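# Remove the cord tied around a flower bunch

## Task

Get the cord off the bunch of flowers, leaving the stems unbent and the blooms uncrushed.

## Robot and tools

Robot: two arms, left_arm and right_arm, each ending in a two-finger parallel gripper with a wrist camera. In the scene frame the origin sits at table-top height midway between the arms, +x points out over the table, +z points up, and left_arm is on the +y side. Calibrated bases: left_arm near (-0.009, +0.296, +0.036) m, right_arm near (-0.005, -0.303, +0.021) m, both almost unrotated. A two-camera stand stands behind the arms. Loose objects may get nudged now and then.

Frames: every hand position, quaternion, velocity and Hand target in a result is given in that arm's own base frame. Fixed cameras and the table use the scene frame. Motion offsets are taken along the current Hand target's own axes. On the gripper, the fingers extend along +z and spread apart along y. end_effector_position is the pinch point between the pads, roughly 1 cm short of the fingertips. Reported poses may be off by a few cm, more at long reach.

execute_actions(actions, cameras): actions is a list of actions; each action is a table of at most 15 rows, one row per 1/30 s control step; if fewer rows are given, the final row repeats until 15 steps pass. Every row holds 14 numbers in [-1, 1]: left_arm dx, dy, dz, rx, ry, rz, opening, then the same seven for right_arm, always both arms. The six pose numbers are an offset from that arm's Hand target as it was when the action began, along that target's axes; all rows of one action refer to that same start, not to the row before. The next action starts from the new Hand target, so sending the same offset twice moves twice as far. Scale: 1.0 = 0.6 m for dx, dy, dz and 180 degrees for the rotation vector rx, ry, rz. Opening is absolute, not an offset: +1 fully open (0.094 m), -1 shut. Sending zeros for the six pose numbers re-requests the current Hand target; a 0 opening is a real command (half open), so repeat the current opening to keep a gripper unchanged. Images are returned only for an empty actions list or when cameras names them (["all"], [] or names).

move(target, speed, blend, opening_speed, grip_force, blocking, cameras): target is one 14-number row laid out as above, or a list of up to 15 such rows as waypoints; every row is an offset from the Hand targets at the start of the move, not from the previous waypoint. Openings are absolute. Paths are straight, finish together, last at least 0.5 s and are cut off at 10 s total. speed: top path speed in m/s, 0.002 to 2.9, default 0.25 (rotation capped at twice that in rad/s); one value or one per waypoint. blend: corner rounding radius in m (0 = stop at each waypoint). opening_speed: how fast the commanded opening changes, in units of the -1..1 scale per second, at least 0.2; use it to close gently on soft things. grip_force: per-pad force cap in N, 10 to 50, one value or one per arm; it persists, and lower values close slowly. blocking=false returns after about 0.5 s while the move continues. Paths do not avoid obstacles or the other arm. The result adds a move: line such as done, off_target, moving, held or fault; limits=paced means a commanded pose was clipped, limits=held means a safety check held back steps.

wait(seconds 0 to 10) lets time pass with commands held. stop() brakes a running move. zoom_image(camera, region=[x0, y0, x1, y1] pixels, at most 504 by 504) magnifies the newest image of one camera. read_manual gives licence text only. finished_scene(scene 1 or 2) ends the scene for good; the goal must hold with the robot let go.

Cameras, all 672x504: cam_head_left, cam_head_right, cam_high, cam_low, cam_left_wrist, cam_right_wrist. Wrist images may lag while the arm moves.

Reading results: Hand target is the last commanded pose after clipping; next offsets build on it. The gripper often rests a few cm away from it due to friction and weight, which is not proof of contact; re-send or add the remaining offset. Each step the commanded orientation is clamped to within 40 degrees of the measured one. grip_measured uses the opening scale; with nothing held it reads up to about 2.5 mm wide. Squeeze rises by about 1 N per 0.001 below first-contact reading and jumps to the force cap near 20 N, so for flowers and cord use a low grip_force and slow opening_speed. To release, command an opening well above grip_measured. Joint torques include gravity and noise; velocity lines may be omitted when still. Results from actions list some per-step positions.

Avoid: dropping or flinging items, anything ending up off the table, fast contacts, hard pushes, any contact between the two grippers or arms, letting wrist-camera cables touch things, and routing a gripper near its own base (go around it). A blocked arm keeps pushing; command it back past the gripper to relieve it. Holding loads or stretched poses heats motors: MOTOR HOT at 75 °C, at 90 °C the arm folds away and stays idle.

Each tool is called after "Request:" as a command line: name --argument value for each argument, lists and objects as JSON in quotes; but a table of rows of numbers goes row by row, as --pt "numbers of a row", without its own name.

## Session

Request:
execute_actions --actions '[]'

Scene clock: 0.00 s.
left_arm: end_effector_position=(+0.3950, +0.0090, +0.0966) grip_measured=+1.000 end_effector_quat_wxyz=(+0.582, -0.014, +0.811, +0.050) | right_arm: end_effector_position=(+0.3960, -0.0461, +0.1169) grip_measured=+1.000 end_effector_quat_wxyz=(+0.619, +0.101, +0.776, -0.073)
Joint positions: left_arm=[-0.042 1.545 0.347 0.873 -0.138 0.022 0.094] | right_arm=[-0.019 1.557 0.338 0.988 0.222 0.063 0.094]
Joint velocities: within noise
Joint torques (N m): no reading
Heat: left arm: 32 °C; right arm: 31 °C.
Hand target: left_arm +0.3956, +0.0102, +0.0978; +0.583, -0.019, +0.811, +0.051 | right_arm +0.3967, -0.0471, +0.1195; +0.621, +0.100, +0.774, -0.077
Tool commands: left_gripper/opening=+1.0 right_gripper/opening=+1.0
camera_calibration:
cam_left_wrist: T_world_to_cam=[[0.0820946, -0.980893, -0.176379, 0.00115757], [-0.71248, 0.0659857, -0.698583, 0.393061], [0.696874, 0.183017, -0.693449, -0.076107], [0, 0, 0, 1]] pos_world=[0.33299, -0.0108721, 0.222014]
cam_right_wrist: T_world_to_cam=[[-0.229743, -0.962689, -0.142999, 0.0734023], [-0.58634, 0.254179, -0.769154, 0.38102], [0.776803, -0.0928617, -0.622859, -0.109047], [0, 0, 0, 1]] pos_world=[0.324979, -0.0363101, 0.235638]

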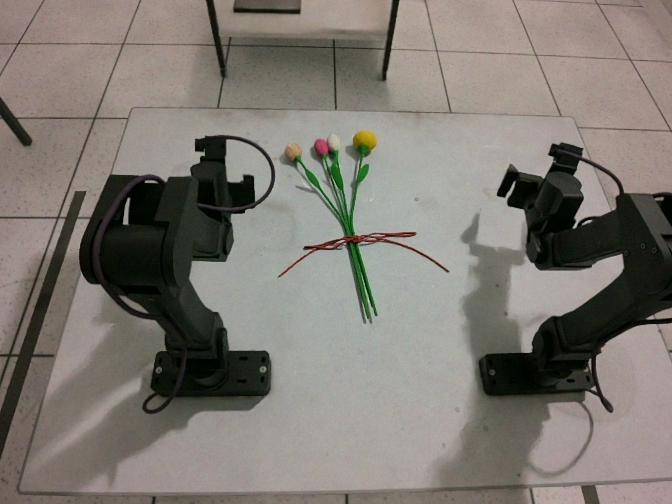

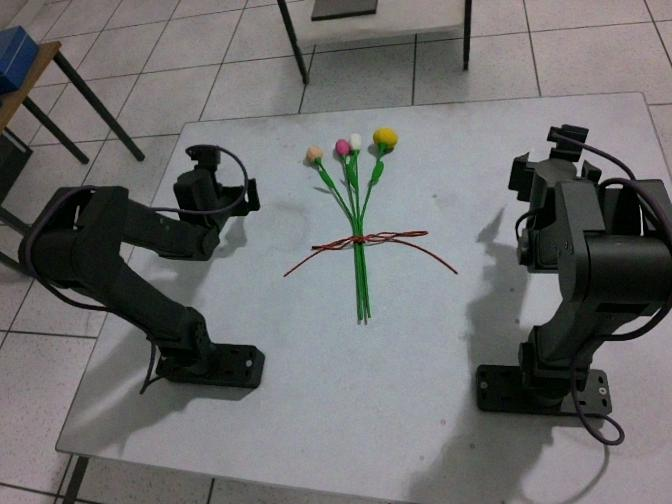

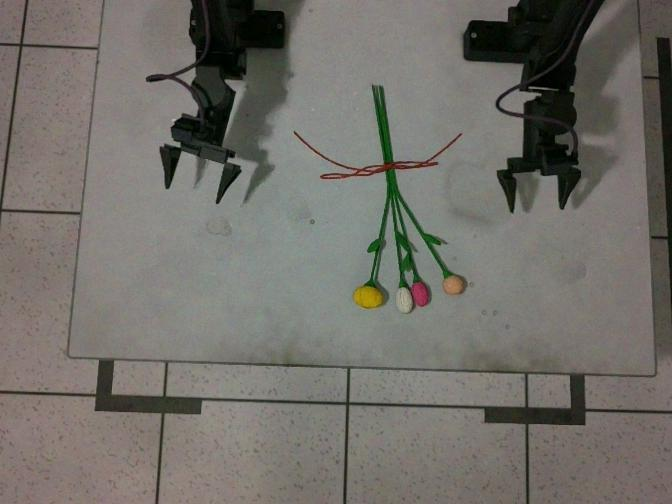

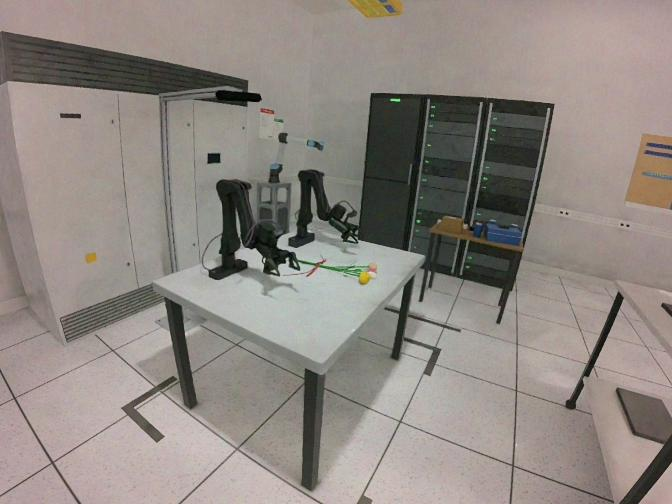

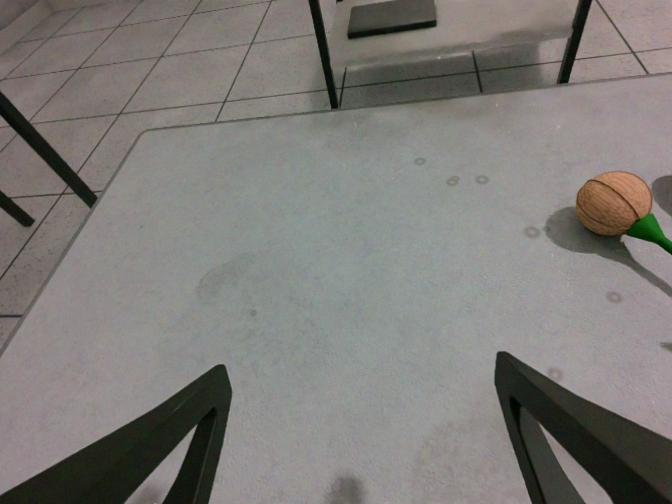

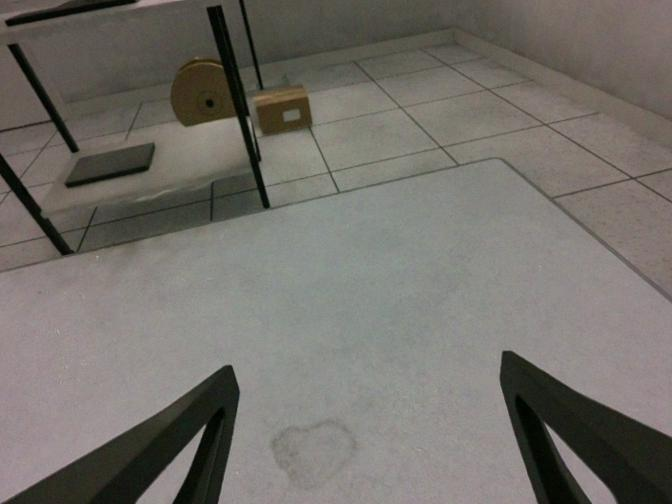

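Request:
zoom_image --camera "cam_high" --region '[280, 70, 480, 220]'

Request:
zoom_image --camera "cam_head_left" --region '[270, 210, 460, 330]'

Scaled by 2.520 from the camera's 672x504 image, which has a finer 960x720 frame.

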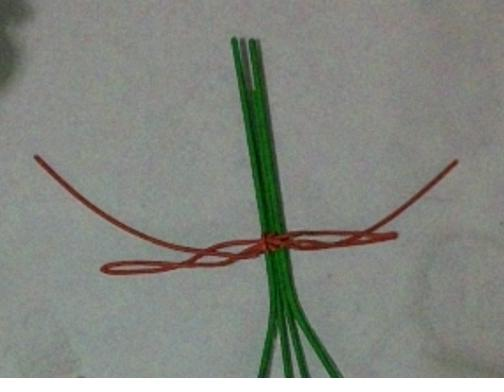

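Scaled by 2.653 from the camera's 672x504 image, which has a finer 960x720 frame.

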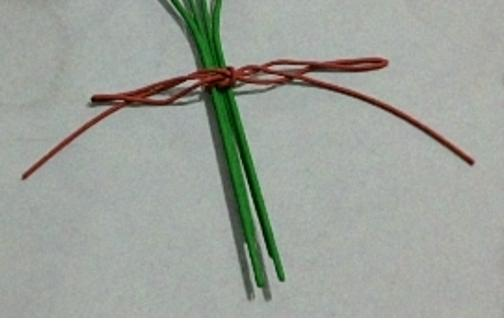

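Request:
move --target '[0.116,-0.273,-0.2267,0.1885,0.3621,0.2288,-0.2,0.137,0.258,-0.306,-0.2429,0.3804,-0.3055,-0.2]' --speed 0.3 --cameras '["cam_left_wrist","cam_right_wrist","cam_head_left"]'

Scene clock: 6.17 s.
left_arm: end_effector_position=(+0.2608, -0.1617, +0.0641) grip_measured=-0.197 end_effector_quat_wxyz=(+0.014, +0.373, +0.928, +0.004) | right_arm: end_effector_position=(+0.2418, +0.1454, +0.0763) grip_measured=-0.198 end_effector_quat_wxyz=(-0.002, -0.421, +0.907, -0.009)
Joint positions: left_arm=[-0.565 1.712 1.209 -1.043 -0.012 0.199 0.038] | right_arm=[0.548 1.638 1.178 -1.117 0.016 -0.32 0.038]
Joint torques (N m): left_arm=[-0.29 -6.23 9.47 -0.04 0.13 0.1] | right_arm=[0.35 -7.31 7.75 0.11 -0.08 -0.09]
Heat: left arm: 33 °C; right arm: 32 °C.
Hand target: left_arm +0.2597, -0.1647, +0.0650; +0.000, +0.383, +0.924, +0.000 | right_arm +0.2448, +0.1523, +0.0801; +0.000, -0.430, +0.903, +0.000
Off the commanded pose: left_arm 0.003 m, 2 deg | right_arm 0.008 m, 2 deg.
move: done
camera_calibration:
cam_left_wrist: T_world_to_cam=[[-0.762324, -0.644705, -0.0567239, 0.105866], [-0.602556, 0.675025, 0.425756, 0.283704], [-0.236197, 0.358743, -0.903058, 0.311414], [0, 0, 0, 1]] pos_world=[0.325207, -0.234973, 0.166442]
cam_right_wrist: T_world_to_cam=[[0.675782, -0.736537, -0.0288391, -0.0440697], [-0.648484, -0.612681, 0.451764, 0.258548], [-0.35041, -0.286593, -0.891671, 0.324497], [0, 0, 0, 1]] pos_world=[0.311152, 0.218947, 0.171271]
Images, in order (width x height): cam_head_left 672x504, cam_left_wrist 672x504, cam_right_wrist 672x504.

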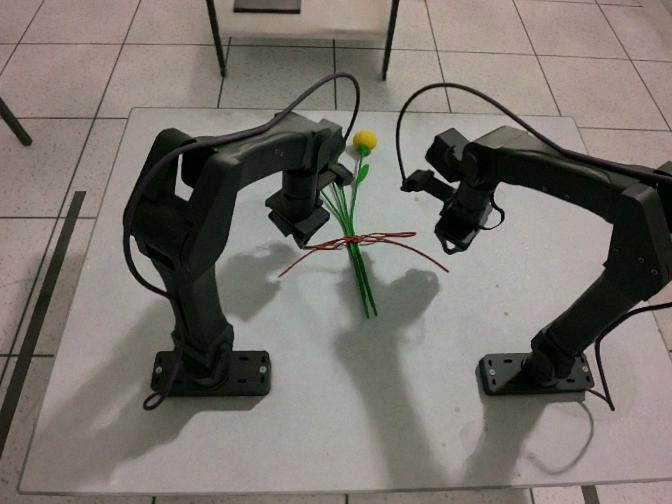

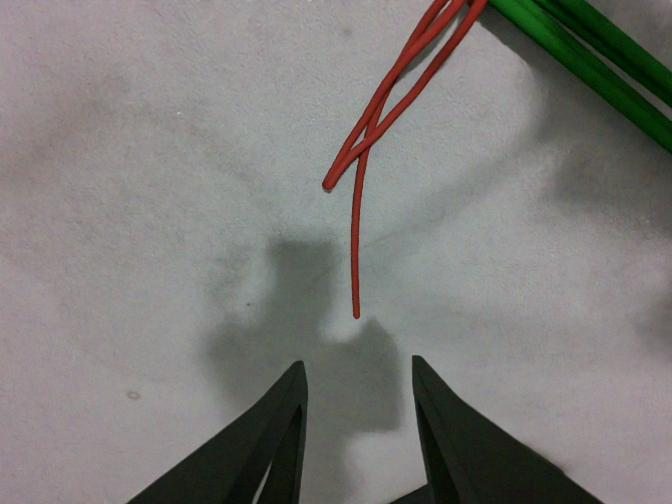

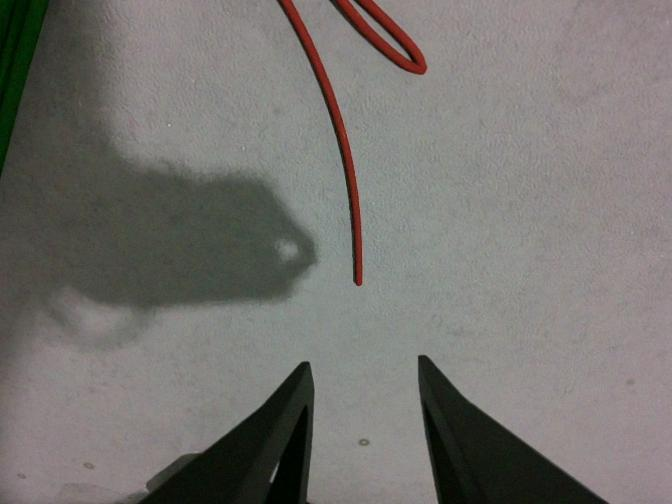

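Request:
move --target '[0.011,0,0.12,0,0,0,-0.2,-0.033,-0.0017,0.12,0,0,0,-0.2]' --speed 0.15 --cameras '["cam_left_wrist","cam_right_wrist"]'

Scene clock: 8.47 s.
left_arm: end_effector_position=(+0.2604, -0.1615, +0.0022) grip_measured=-0.197 end_effector_quat_wxyz=(+0.013, +0.375, +0.927, +0.004) | right_arm: end_effector_position=(+0.2591, +0.1612, +0.0134) grip_measured=-0.198 end_effector_quat_wxyz=(-0.002, -0.428, +0.904, -0.009)
Joint positions: left_arm=[-0.565 1.801 1.052 -0.798 -0.012 0.203 0.038] | right_arm=[0.563 1.803 1.105 -0.879 0.016 -0.32 0.038]
Joint torques (N m): left_arm=[0.16 -6.93 4.88 0.36 0.15 0.11] | right_arm=[0.62 -8.92 4.57 0.43 -0.08 0.1]
Heat: left arm: 33 °C; right arm: 32 °C.
Hand target: left_arm +0.2550, -0.1601, -0.0070; +0.000, +0.383, +0.924, +0.000 | right_arm +0.2580, +0.1672, +0.0081; +0.000, -0.430, +0.903, +0.000
Off the commanded pose: left_arm 0.011 m, 2 deg | right_arm 0.008 m, 1 deg.
move: off_target (left_arm)
camera_calibration:
cam_left_wrist: T_world_to_cam=[[-0.765329, -0.641165, -0.0563819, 0.103529], [-0.598973, 0.677417, 0.42701, 0.309186], [-0.235589, 0.360574, -0.902488, 0.255438], [0, 0, 0, 1]] pos_world=[0.324606, -0.235174, 0.104342]
cam_right_wrist: T_world_to_cam=[[0.686695, -0.726368, -0.0289826, -0.0502748], [-0.639141, -0.622266, 0.451978, 0.306986], [-0.346337, -0.291847, -0.891558, 0.278702], [0, 0, 0, 1]] pos_world=[0.327256, 0.235847, 0.108271]
Images, in order (width x height): cam_left_wrist 672x504, cam_right_wrist 672x504.

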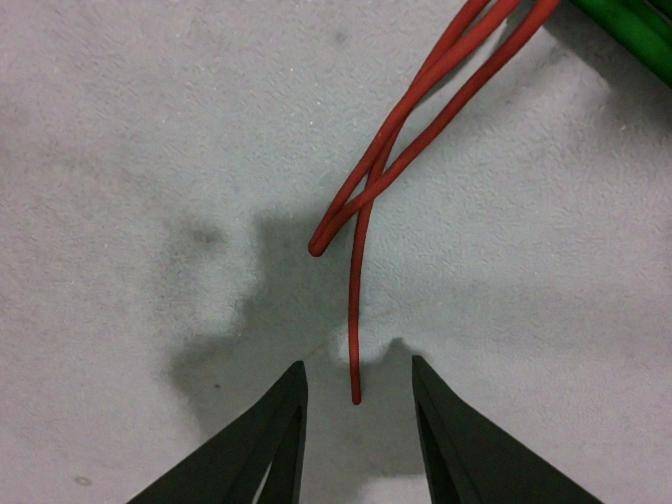

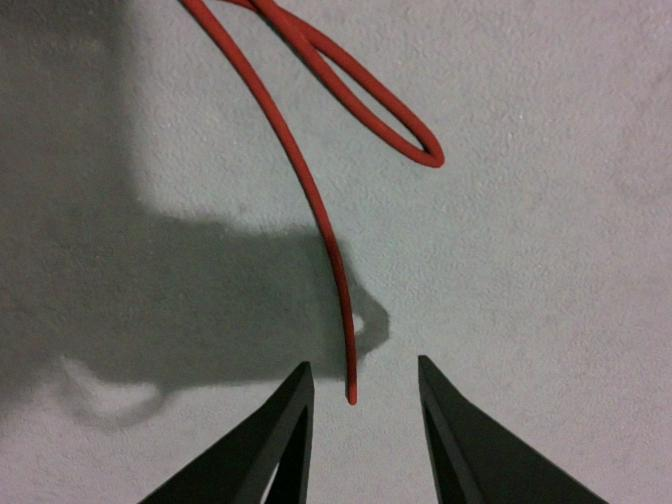

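Request:
move --target '[0,0,0.055,0,0,0,-0.5,0,0,0.043,0,0,0,-0.3]' --speed 0.07 --cameras '["cam_left_wrist","cam_right_wrist"]'

Scene clock: 9.90 s.
left_arm: end_effector_position=(+0.2582, -0.1608, -0.0241) grip_measured=-0.497 end_effector_quat_wxyz=(+0.007, +0.376, +0.926, +0.003) | right_arm: end_effector_position=(+0.2580, +0.1606, -0.0083) grip_measured=-0.298 end_effector_quat_wxyz=(-0.005, -0.430, +0.903, -0.009)
Joint positions: left_arm=[-0.565 1.859 1.005 -0.704 -0.009 0.207 0.024] | right_arm=[0.563 1.844 1.059 -0.798 0.016 -0.325 0.033]
Joint torques (N m): left_arm=[0.1 -5.76 3.64 0.7 0.13 0.09] | right_arm=[0.64 -8.21 3.93 0.6 -0.09 0.1]
Heat: left arm: 33 °C; right arm: 32 °C.
Hand target: left_arm +0.2550, -0.1601, -0.0401; +0.000, +0.383, +0.924, +0.000 | right_arm +0.2581, +0.1672, -0.0176; +0.000, -0.430, +0.903, +0.000
Off the commanded pose: left_arm 0.016 m, 1 deg | right_arm 0.012 m, 1 deg.
move: off_target (left_arm, right_arm)
camera_calibration:
cam_left_wrist: T_world_to_cam=[[-0.767915, -0.638589, -0.0501037, 0.102089], [-0.592035, 0.677715, 0.436117, 0.317069], [-0.244544, 0.364564, -0.898494, 0.233951], [0, 0, 0, 1]] pos_world=[0.323322, -0.234979, 0.0770396]
cam_right_wrist: T_world_to_cam=[[0.689896, -0.723293, -0.0298644, -0.052063], [-0.634525, -0.624055, 0.455997, 0.314902], [-0.348456, -0.295641, -0.88948, 0.260062], [0, 0, 0, 1]] pos_world=[0.326351, 0.235744, 0.0861712]
Images, in order (width x height): cam_left_wrist 672x504, cam_right_wrist 672x504.

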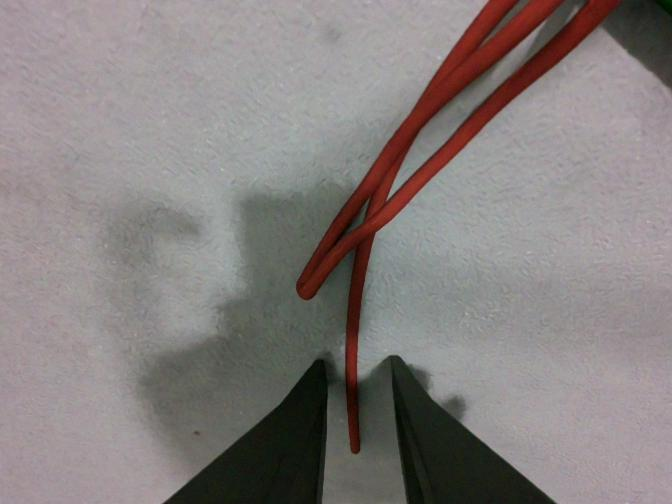

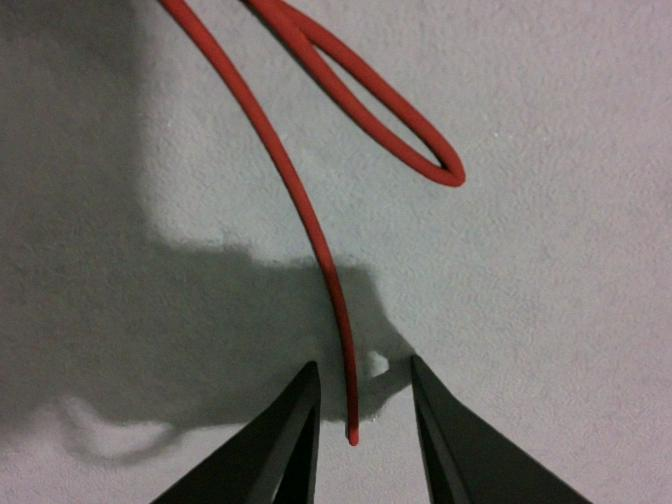

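Request:
move --target '[0,0,0,0,0,0,-1,0,0,0,0,0,0,-1]' --opening_speed 1.0 --cameras '["cam_left_wrist","cam_right_wrist"]'

Scene clock: 11.27 s.
left_arm: end_effector_position=(+0.2587, -0.1614, -0.0241) grip_measured=-0.963 end_effector_quat_wxyz=(+0.008, +0.376, +0.926, +0.002) | right_arm: end_effector_position=(+0.2583, +0.1645, -0.0083) grip_measured=-0.969 end_effector_quat_wxyz=(-0.001, -0.432, +0.902, -0.001)
Joint positions: left_arm=[-0.565 1.859 1.005 -0.701 -0.007 0.207 0.002] | right_arm=[0.565 1.844 1.059 -0.788 0.001 -0.33 0.001]
Joint torques (N m): left_arm=[0.12 -5.82 3.64 0.66 0.12 0.09] | right_arm=[0.51 -8.2 3.95 0.54 -0.03 0.1]
Heat: left arm: 33 °C; right arm: 32 °C.
Hand target: left_arm +0.2550, -0.1601, -0.0401; +0.000, +0.383, +0.924, +0.000 | right_arm +0.2581, +0.1672, -0.0176; +0.000, -0.430, +0.903, +0.000
Off the commanded pose: left_arm 0.016 m, 1 deg | right_arm 0.010 m, 0 deg.
move: off_target (left_arm)
camera_calibration:
cam_left_wrist: T_world_to_cam=[[-0.76786, -0.6387, -0.0495302, 0.102068], [-0.592763, 0.679051, 0.433039, 0.318229], [-0.242948, 0.361873, -0.900014, 0.233431], [0, 0, 0, 1]] pos_world=[0.323719, -0.235375, 0.0773411]
cam_right_wrist: T_world_to_cam=[[0.694235, -0.718461, -0.0430337, -0.0513308], [-0.63053, -0.635923, 0.445011, 0.318373], [-0.347089, -0.281808, -0.894491, 0.258645], [0, 0, 0, 1]] pos_world=[0.326152, 0.23847, 0.0874668]
Images, in order (width x height): cam_left_wrist 672x504, cam_right_wrist 672x504.

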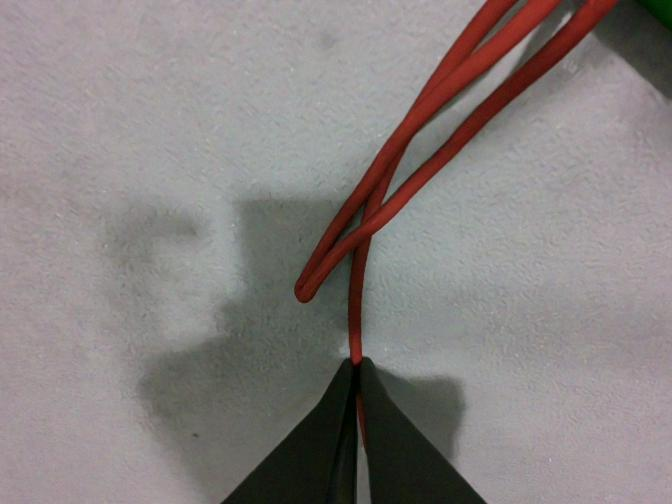

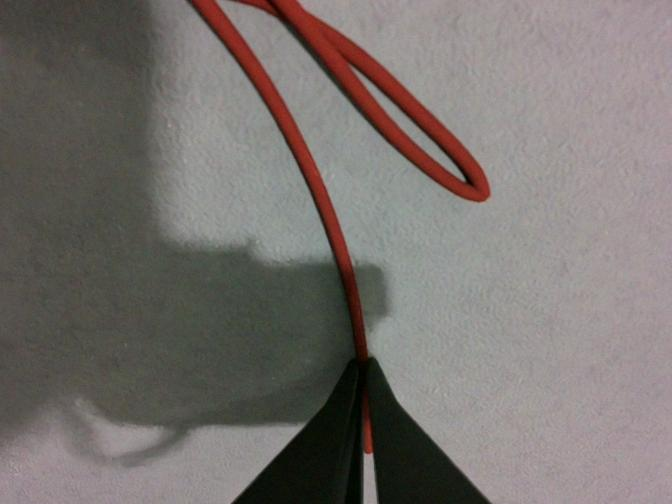

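Request:
move --pt "0.0118 0.0825 -0.03 0 0 0 -1 0.0257 -0.0743 -0.02 0 0 0 -1" --pt "0.1297 0.224 -0.0417 0 0 0 -1 0.1577 -0.2027 -0.03 0 0 0 -1" --speed 0.08 --blend '[0.02,0]' --cameras '["cam_high","cam_head_left"]'

Request:
zoom_image --camera "cam_head_left" --region '[280, 190, 440, 290]'

Scene clock: 15.23 s.
left_arm: end_effector_position=(+0.3044, -0.0112, -0.0211) grip_measured=-0.963 end_effector_quat_wxyz=(+0.007, +0.374, +0.927, +0.002) | right_arm: end_effector_position=(+0.2965, +0.0169, -0.0053) grip_measured=-0.969 end_effector_quat_wxyz=(-0.004, -0.425, +0.905, -0.002)
Joint positions: left_arm=[-0.039 1.851 1.009 -0.713 0.002 0.728 0.002] | right_arm=[0.058 1.81 1.029 -0.796 0.007 -0.819 0.001]
Joint torques (N m): left_arm=[0.09 -11.47 4.72 -0.07 -0.09 0.13] | right_arm=[-0.29 -12.55 4.21 0.1 0.01 -0.1]
Heat: left arm: 32 °C; right arm: 32 °C.
Hand target: left_arm +0.2951, -0.0101, -0.0151; +0.000, +0.383, +0.924, +0.000 | right_arm +0.2930, +0.0171, +0.0003; +0.000, -0.430, +0.903, +0.000
Off the commanded pose: left_arm 0.011 m, 1 deg | right_arm 0.007 m, 1 deg.
move: off_target (left_arm)
Images, in order (width x height): cam_head_left 672x504, cam_high 672x504.

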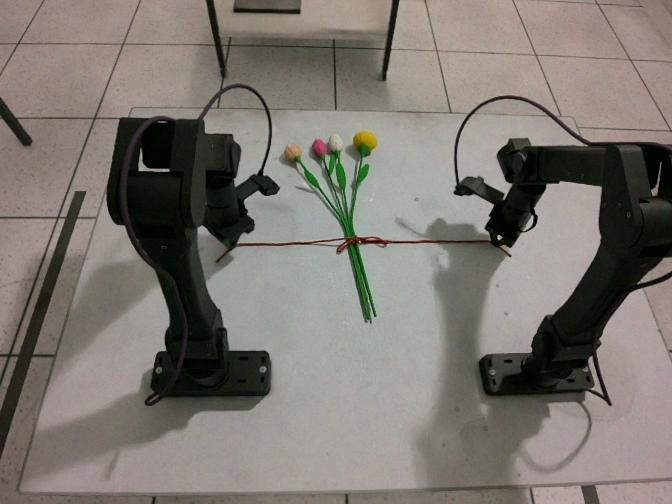

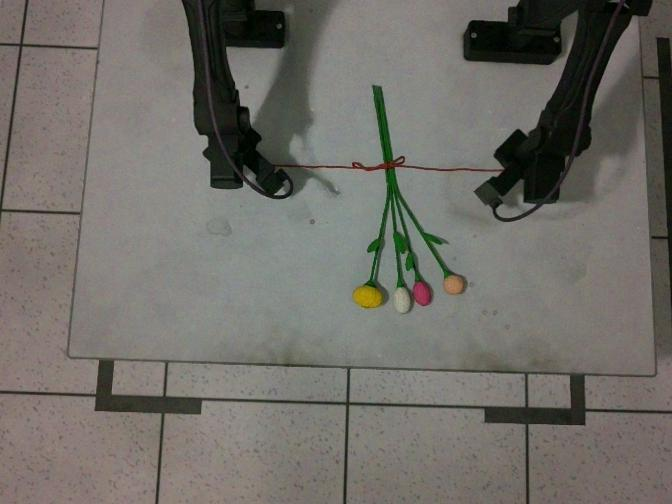

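Scaled by 3.150 from the camera's 672x504 image, which has a finer 960x720 frame.

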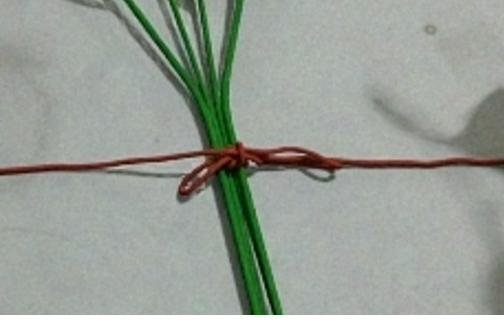

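Request:
move --target '[0.0707,0.0707,0,0,0,0,-1,0.1036,-0.0839,0,0,0,0,-1]' --speed 0.07 --cameras '["cam_high","cam_head_left"]'

Request:
zoom_image --camera "cam_head_left" --region '[290, 200, 410, 280]'

Request:
zoom_image --camera "cam_high" --region '[330, 120, 450, 210]'

Scene clock: 17.57 s.
left_arm: end_effector_position=(+0.2997, +0.0500, -0.0211) grip_measured=-0.963 end_effector_quat_wxyz=(+0.005, +0.375, +0.927, +0.004) | right_arm: end_effector_position=(+0.2892, -0.0622, -0.0053) grip_measured=-0.969 end_effector_quat_wxyz=(-0.007, -0.424, +0.905, +0.000)
Joint positions: left_arm=[0.161 1.851 1.009 -0.716 -0.001 0.929 0.002] | right_arm=[-0.211 1.81 1.029 -0.801 0.007 -1.087 0.001]
Joint torques (N m): left_arm=[0.21 -10.37 6.13 -0.07 -0.06 0.11] | right_arm=[-0.39 -10.45 6.13 0.09 0 -0.09]
Heat: left arm: 32 °C; right arm: 32 °C.
Hand target: left_arm +0.2951, +0.0499, -0.0151; +0.000, +0.383, +0.924, +0.000 | right_arm +0.2929, -0.0630, +0.0002; +0.000, -0.430, +0.903, +0.000
Off the commanded pose: left_arm 0.008 m, 1 deg | right_arm 0.007 m, 1 deg.
move: done
Images, in order (width x height): cam_head_left 672x504, cam_high 672x504.

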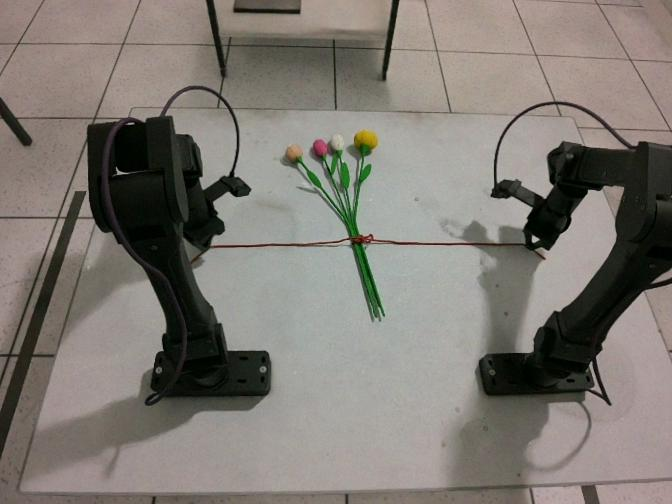

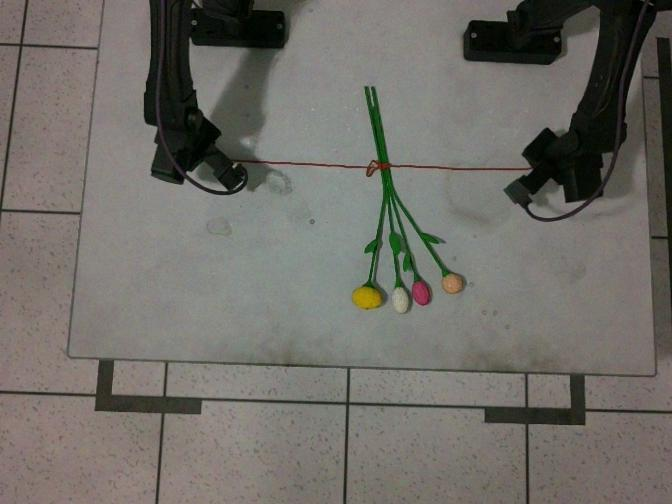

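Scaled by 4.200 from the camera's 672x504 image, which has a finer 960x720 frame.

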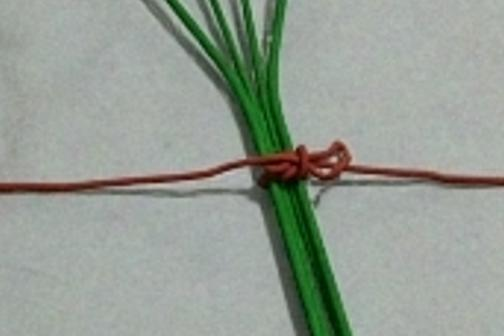

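Scaled by 4.200 from the camera's 672x504 image, which has a finer 960x720 frame.

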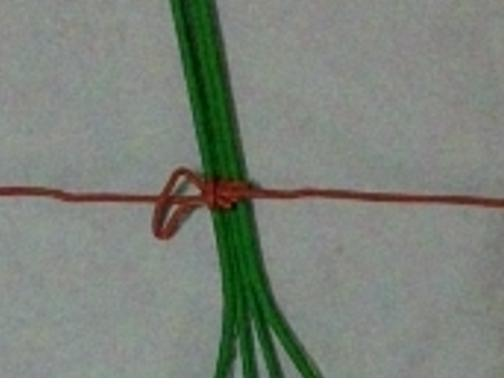

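Request:
move --target '[0.0236,0.0236,0,0,0,0,-1,0.0648,-0.0524,0,0,0,0,-1]' --speed 0.05 --cameras '["cam_high","cam_head_left"]'

Request:
zoom_image --camera "cam_head_left" --region '[290, 200, 410, 280]'

Request:
zoom_image --camera "cam_high" --region '[330, 120, 450, 210]'

Scene clock: 19.77 s.
left_arm: end_effector_position=(+0.2952, +0.0684, -0.0211) grip_measured=-0.963 end_effector_quat_wxyz=(+0.003, +0.376, +0.927, +0.003) | right_arm: end_effector_position=(+0.2898, -0.1115, +0.0001) grip_measured=-0.969 end_effector_quat_wxyz=(+0.000, -0.425, +0.905, -0.006)
Joint positions: left_arm=[0.223 1.851 1.009 -0.719 -0.001 0.995 0.002] | right_arm=[-0.366 1.833 1.083 -0.813 0.007 -1.244 0.001]
Joint torques (N m): left_arm=[0.47 -9.18 7.68 -0.1 -0.08 0.12] | right_arm=[-0.44 -8.44 6.91 0.1 0 -0.1]
Heat: left arm: 32 °C; right arm: 32 °C.
Hand target: left_arm +0.2951, +0.0700, -0.0151; +0.000, +0.383, +0.924, +0.000 | right_arm +0.2929, -0.1129, +0.0001; +0.000, -0.430, +0.903, +0.000
Off the commanded pose: left_arm 0.006 m, 1 deg | right_arm 0.003 m, 1 deg.
move: done
Images, in order (width x height): cam_head_left 672x504, cam_high 672x504.

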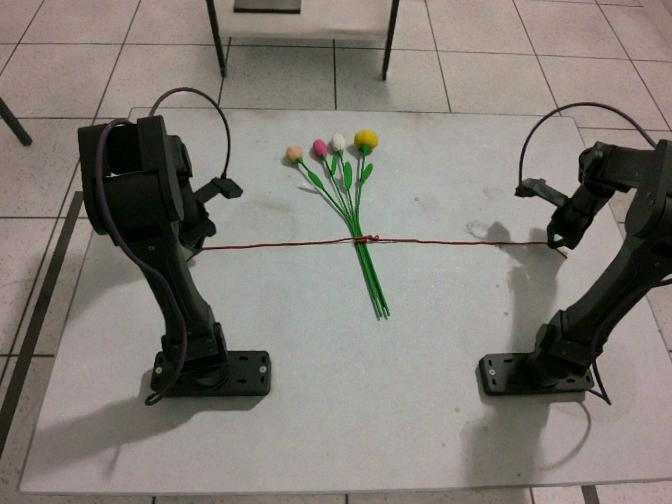

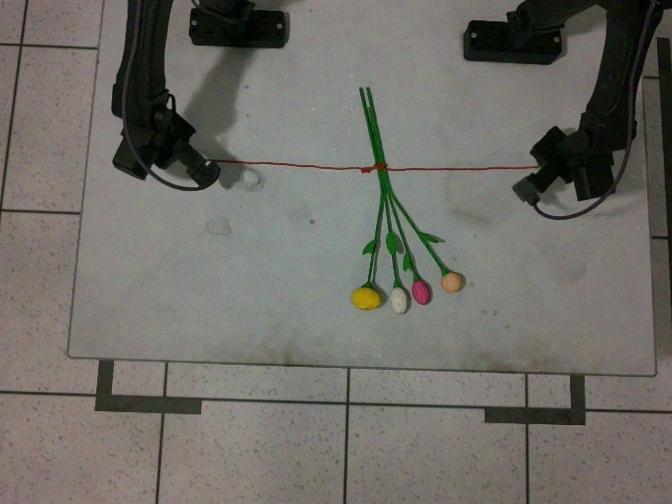

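Scaled by 4.200 from the camera's 672x504 image, which has a finer 960x720 frame.

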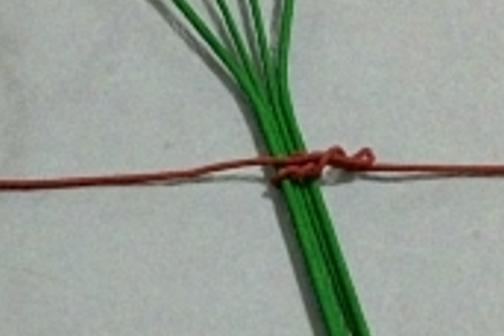

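Scaled by 4.200 from the camera's 672x504 image, which has a finer 960x720 frame.

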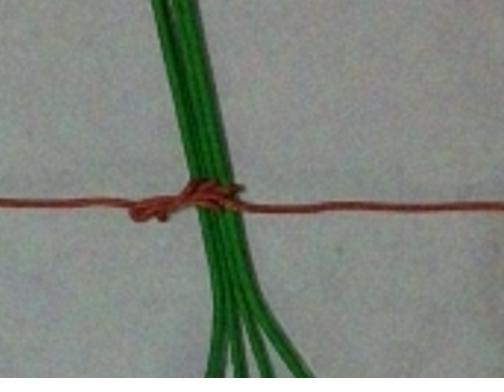

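Request:
move --target '[0.0236,0.0236,0,0,0,0,-1,0.0389,-0.0315,0,0,0,0,-1]' --speed 0.04 --cameras '["cam_high","cam_head_left"]'

Request:
zoom_image --camera "cam_head_left" --region '[290, 200, 410, 280]'

Request:
zoom_image --camera "cam_high" --region '[330, 120, 450, 210]'

Scene clock: 21.83 s.
left_arm: end_effector_position=(+0.2959, +0.0889, -0.0171) grip_measured=-0.963 end_effector_quat_wxyz=(+0.008, +0.376, +0.927, +0.007) | right_arm: end_effector_position=(+0.2900, -0.1408, +0.0006) grip_measured=-0.969 end_effector_quat_wxyz=(+0.000, -0.425, +0.905, -0.006)
Joint positions: left_arm=[0.288 1.851 1.028 -0.726 -0.001 1.058 0.002] | right_arm=[-0.451 1.872 1.138 -0.828 0.007 -1.33 0.001]
Joint torques (N m): left_arm=[0.35 -7.83 8.14 -0.08 -0.06 0.13] | right_arm=[-0.58 -8.87 6.94 0.1 0 -0.1]
Heat: left arm: 33 °C; right arm: 33 °C.
Hand target: left_arm +0.2952, +0.0900, -0.0150; +0.000, +0.383, +0.924, +0.000 | right_arm +0.2929, -0.1430, +0.0002; +0.000, -0.430, +0.903, +0.000
Off the commanded pose: left_arm 0.002 m, 2 deg | right_arm 0.004 m, 1 deg.
move: done
Images, in order (width x height): cam_head_left 672x504, cam_high 672x504.

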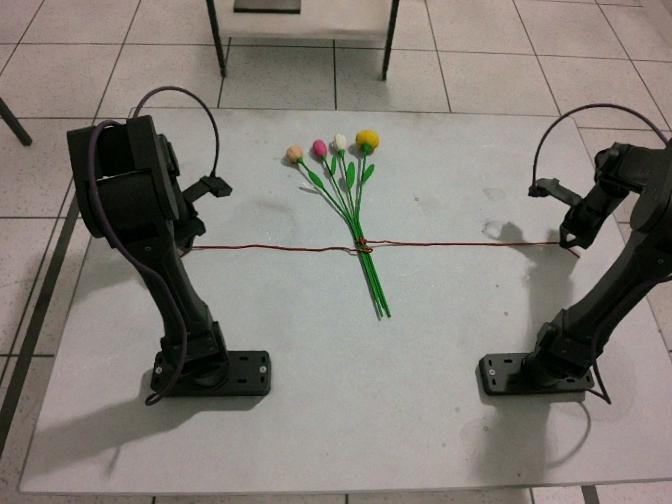

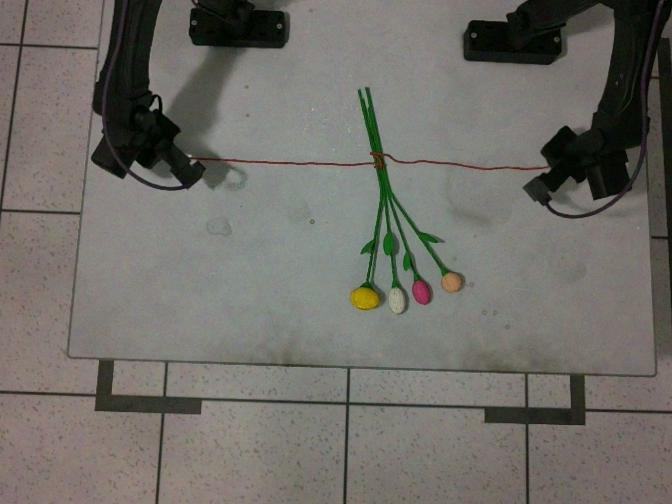

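Scaled by 4.200 from the camera's 672x504 image, which has a finer 960x720 frame.

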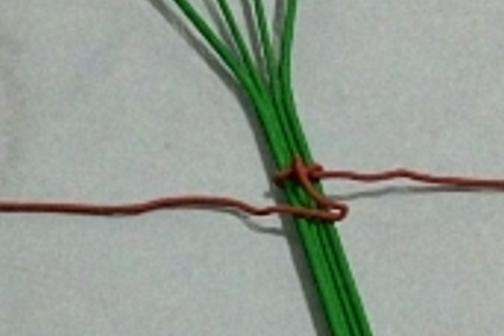

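Scaled by 4.200 from the camera's 672x504 image, which has a finer 960x720 frame.

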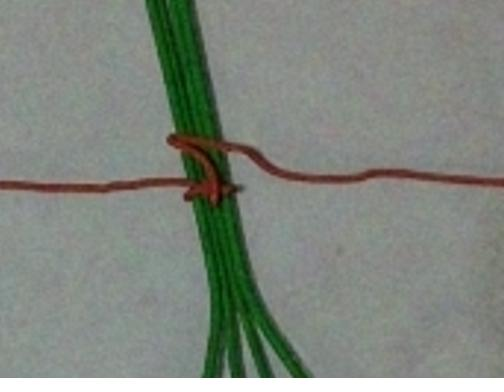

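Request:
move --pt "0 0 0.006 0 0 0 -0.4 0 0 0.006 0 0 0 -0.4" --pt "0 0 -0.1 0 0 0 -0.4 0 0 -0.1 0 0 0 -0.4" --pt "-0.497 -0.4455 -0.133 0 0 0.617 -0.4 -0.691 0.3197 -0.133 0 0 0.322 -0.4" --speed 0.25 --blend '[0,0.03,0]' --cameras '["cam_left_wrist","cam_right_wrist","cam_head_left"]'

Scene clock: 29.13 s.
left_arm: end_effector_position=(+0.3229, -0.2438, +0.0666) grip_measured=-0.403 end_effector_quat_wxyz=(+0.036, +0.917, +0.397, +0.022) | right_arm: end_effector_position=(+0.3901, +0.2285, +0.0812) grip_measured=-0.402 end_effector_quat_wxyz=(+0.022, -0.049, +0.998, +0.013)
Joint positions: left_arm=[-0.651 2.02 1.62 -1.086 -0.003 1.675 0.028] | right_arm=[0.527 2.257 2.051 -1.313 -0.002 0.43 0.028]
Joint torques (N m): left_arm=[0.43 -11.41 6.72 0.26 -0.03 -0.03] | right_arm=[-0.49 -15.83 5.44 0.29 0.04 -0.01]
Heat: left arm: 33 °C; right arm: 33 °C.
Hand target: left_arm +0.3206, -0.2404, +0.0660; +0.031, +0.917, +0.397, +0.017 (not the last commanded pose) | right_arm +0.3913, +0.2249, +0.0809; +0.023, -0.045, +0.999, +0.010 (not the last commanded pose)
Off the commanded pose: left_arm 0.066 m, 23 deg | right_arm 0.073 m, 13 deg.
move: held (left_arm, right_arm; a check stopped the path); path passed 2 of 3 targets; limits=held
pose unreachable (left arm): on one or more control steps of this call, first in action 0 (counted from 0), this arm could not follow its commanded pose, so it was not sent that pose on those steps. It may still have moved: this result reports where it is.
cause: moving toward the commanded pose would bring a part of the arm too close to another arm (this arm's wrist (the part past joint 4) and the right arm's wrist (the part past joint 5), along the way the arms are being sent, or toward where that arm still pushes).
pose unreachable (right arm): on one or more control steps of this call, first in action 0 (counted from 0), this arm could not follow its commanded pose, so it was not sent that pose on those steps. It may still have moved: this result reports where it is.
cause: moving toward the commanded pose would bring a part of the arm too close to another arm (this arm's wrist (the part past joint 4) and the left arm's wrist (the part past joint 4), at the place that arm was heading or pushing toward when its own hold began).
camera_calibration:
cam_left_wrist: T_world_to_cam=[[-0.646721, 0.753297, -0.119562, 0.408169], [0.636392, 0.619336, 0.459813, -0.0403275], [0.420425, 0.221283, -0.87993, 0.110644], [0, 0, 0, 1]] pos_world=[0.243118, -0.30698, 0.164704]
cam_right_wrist: T_world_to_cam=[[-0.0261074, -0.997021, -0.0725763, 0.254024], [-0.914983, -0.0054097, 0.403457, 0.372612], [-0.402648, 0.0769393, -0.912116, 0.343656], [0, 0, 0, 1]] pos_world=[0.485938, 0.228843, 0.181557]
Images, in order (width x height): cam_head_left 672x504, cam_left_wrist 672x504, cam_right_wrist 672x504.

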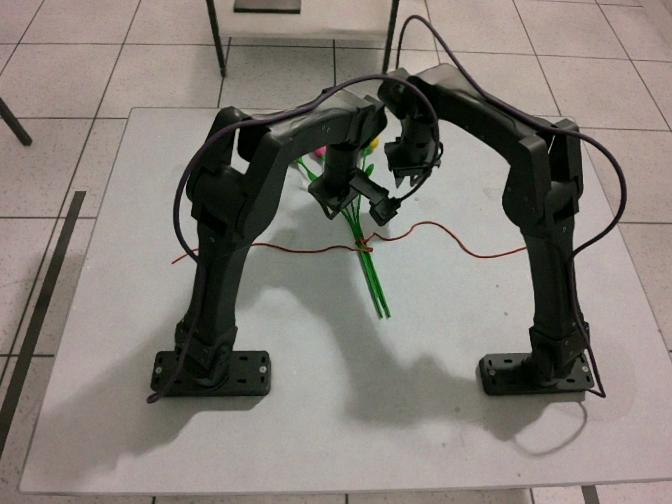

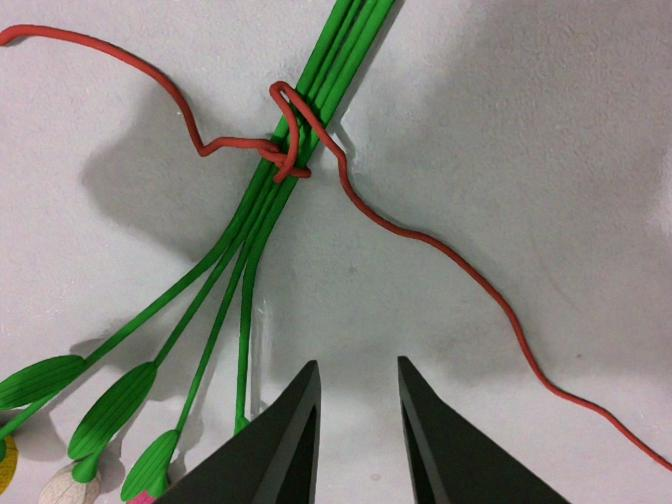

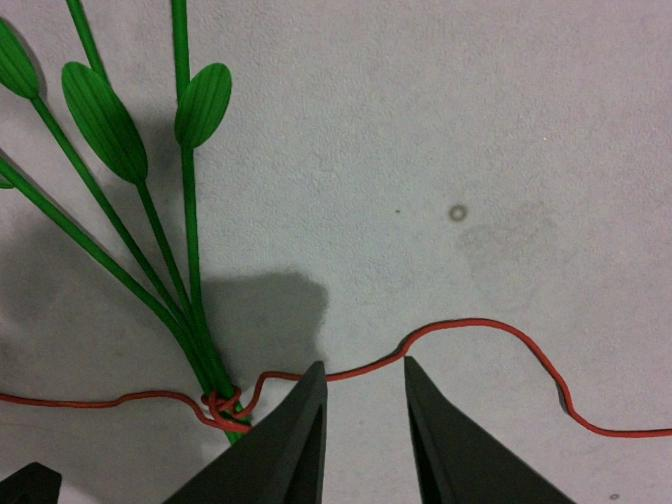

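Request:
move --target '[-0.0565,0.0923,0.05,0.0218,-0.0063,0.1213,-0.3,0.075,-0.291,0,0,0,0,-0.4]' --speed 0.2 --cameras '["cam_left_wrist","cam_head_left"]'

Scene clock: 32.37 s.
left_arm: end_effector_position=(+0.3460, -0.3069, +0.0499) grip_measured=-0.303 end_effector_quat_wxyz=(+0.023, +0.973, +0.229, +0.018) | right_arm: end_effector_position=(+0.3585, +0.0444, +0.0683) grip_measured=-0.402 end_effector_quat_wxyz=(+0.001, -0.035, +0.999, +0.006)
Joint positions: left_arm=[-0.729 2.302 2.001 -1.212 -0.003 1.951 0.033] | right_arm=[0.114 1.931 1.504 -1.141 -0.013 0.045 0.028]
Joint torques (N m): left_arm=[-0.39 -10.33 9.51 -0.11 -0.03 0.15] | right_arm=[0.28 -15.19 4.63 0.44 -0.07 -0.09]
Heat: left arm: 33 °C; right arm: 34 °C.
Hand target: left_arm +0.3394, -0.3041, +0.0398; +0.000, +0.976, +0.216, +0.000 | right_arm +0.3623, +0.0469, +0.0757; +0.023, -0.045, +0.999, +0.010
Off the commanded pose: left_arm 0.012 m, 4 deg | right_arm 0.009 m, 3 deg.
move: off_target (left_arm, right_arm)
camera_calibration:
cam_left_wrist: T_world_to_cam=[[-0.345996, 0.934078, -0.088234, 0.418445], [0.812475, 0.345323, 0.46972, -0.15394], [0.469224, 0.0908334, -0.878395, 0.0432396], [0, 0, 0, 1]] pos_world=[0.249564, -0.341629, 0.147211]
Images, in order (width x height): cam_head_left 672x504, cam_left_wrist 672x504.

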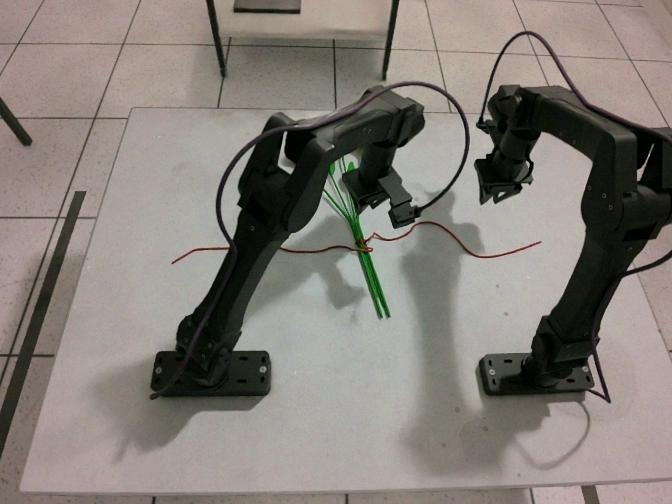

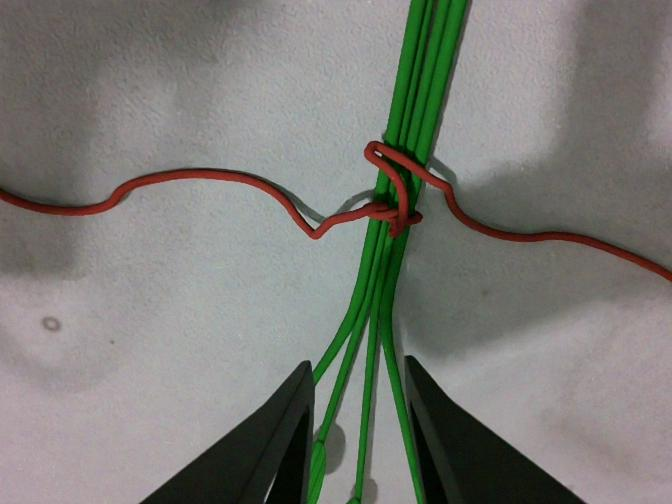

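Request:
move --target '[0.0035,-0.017,0.083,0,0,0,-0.35,0,0,0,0,0,0,-0.4]' --speed 0.12 --cameras '["cam_left_wrist"]'

Scene clock: 34.23 s.
left_arm: end_effector_position=(+0.3440, -0.3032, +0.0098) grip_measured=-0.347 end_effector_quat_wxyz=(+0.023, +0.974, +0.225, +0.018) | right_arm: end_effector_position=(+0.3585, +0.0444, +0.0683) grip_measured=-0.402 end_effector_quat_wxyz=(+0.001, -0.035, +0.999, +0.006)
Joint positions: left_arm=[-0.726 2.308 1.852 -1.055 -0.003 1.963 0.031] | right_arm=[0.114 1.931 1.504 -1.141 -0.013 0.045 0.028]
Joint torques (N m): left_arm=[0.47 -10.71 5.31 0.24 -0.03 0.13] | right_arm=[0.29 -15.2 4.63 0.44 -0.08 -0.08]
Heat: left arm: 33 °C; right arm: 34 °C.
Hand target: left_arm +0.3370, -0.2940, -0.0100; +0.000, +0.976, +0.216, +0.000 | right_arm +0.3623, +0.0469, +0.0757; +0.023, -0.045, +0.999, +0.010
Off the commanded pose: left_arm 0.023 m, 4 deg | right_arm 0.009 m, 3 deg.
move: off_target (left_arm, right_arm)
camera_calibration:
cam_left_wrist: T_world_to_cam=[[-0.337334, 0.937243, -0.0882154, 0.408742], [0.815232, 0.337702, 0.470483, -0.137867], [0.470747, 0.0867936, -0.877989, 0.00682208], [0, 0, 0, 1]] pos_world=[0.247064, -0.337124, 0.106911]
Images, in order (width x height): cam_left_wrist 672x504.

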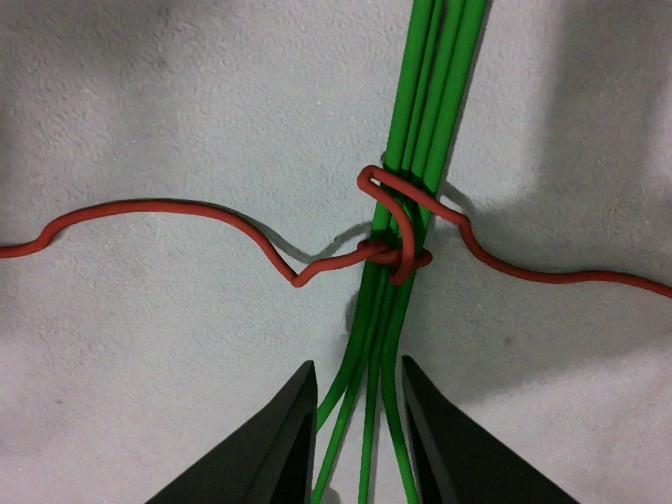

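Request:
move --target '[0.003,-0.007,0.043,0,0,0,-0.35,0,0,0,0,0,0,-0.4]' --speed 0.07 --cameras '["cam_left_wrist"]'

Scene clock: 35.77 s.
left_arm: end_effector_position=(+0.3448, -0.2992, -0.0151) grip_measured=-0.347 end_effector_quat_wxyz=(+0.023, +0.974, +0.224, +0.018) | right_arm: end_effector_position=(+0.3585, +0.0444, +0.0683) grip_measured=-0.402 end_effector_quat_wxyz=(+0.001, -0.035, +0.999, +0.006)
Joint positions: left_arm=[-0.718 2.328 1.784 -0.968 -0.003 1.971 0.031] | right_arm=[0.114 1.931 1.504 -1.141 -0.013 0.045 0.028]
Joint torques (N m): left_arm=[0.46 -10.66 5.04 0.29 -0.04 0.15] | right_arm=[0.29 -15.17 4.62 0.44 -0.07 -0.08]
Heat: left arm: 33 °C; right arm: 35 °C.
Hand target: left_arm +0.3369, -0.2895, -0.0357; +0.000, +0.976, +0.216, +0.000 | right_arm +0.3623, +0.0469, +0.0757; +0.023, -0.045, +0.999, +0.010
Off the commanded pose: left_arm 0.024 m, 4 deg | right_arm 0.009 m, 3 deg.
move: off_target (left_arm, right_arm)
camera_calibration:
cam_left_wrist: T_world_to_cam=[[-0.337369, 0.937269, -0.0878058, 0.403144], [0.815227, 0.337528, 0.470617, -0.128188], [0.470731, 0.0871898, -0.877958, -0.0156214], [0, 0, 0, 1]] pos_world=[0.247864, -0.333225, 0.082011]
Images, in order (width x height): cam_left_wrist 672x504.

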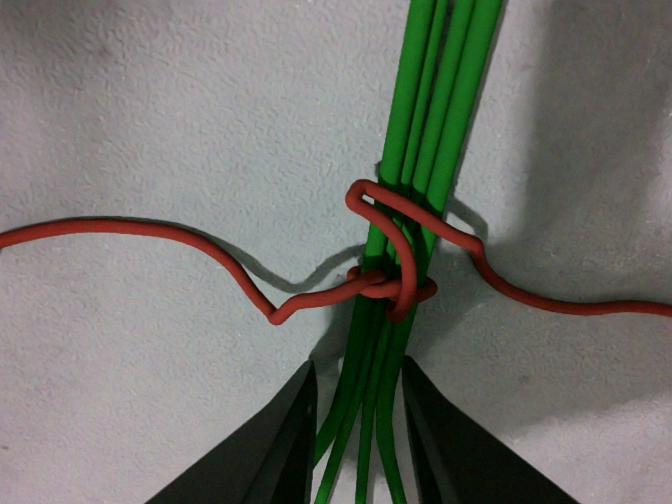

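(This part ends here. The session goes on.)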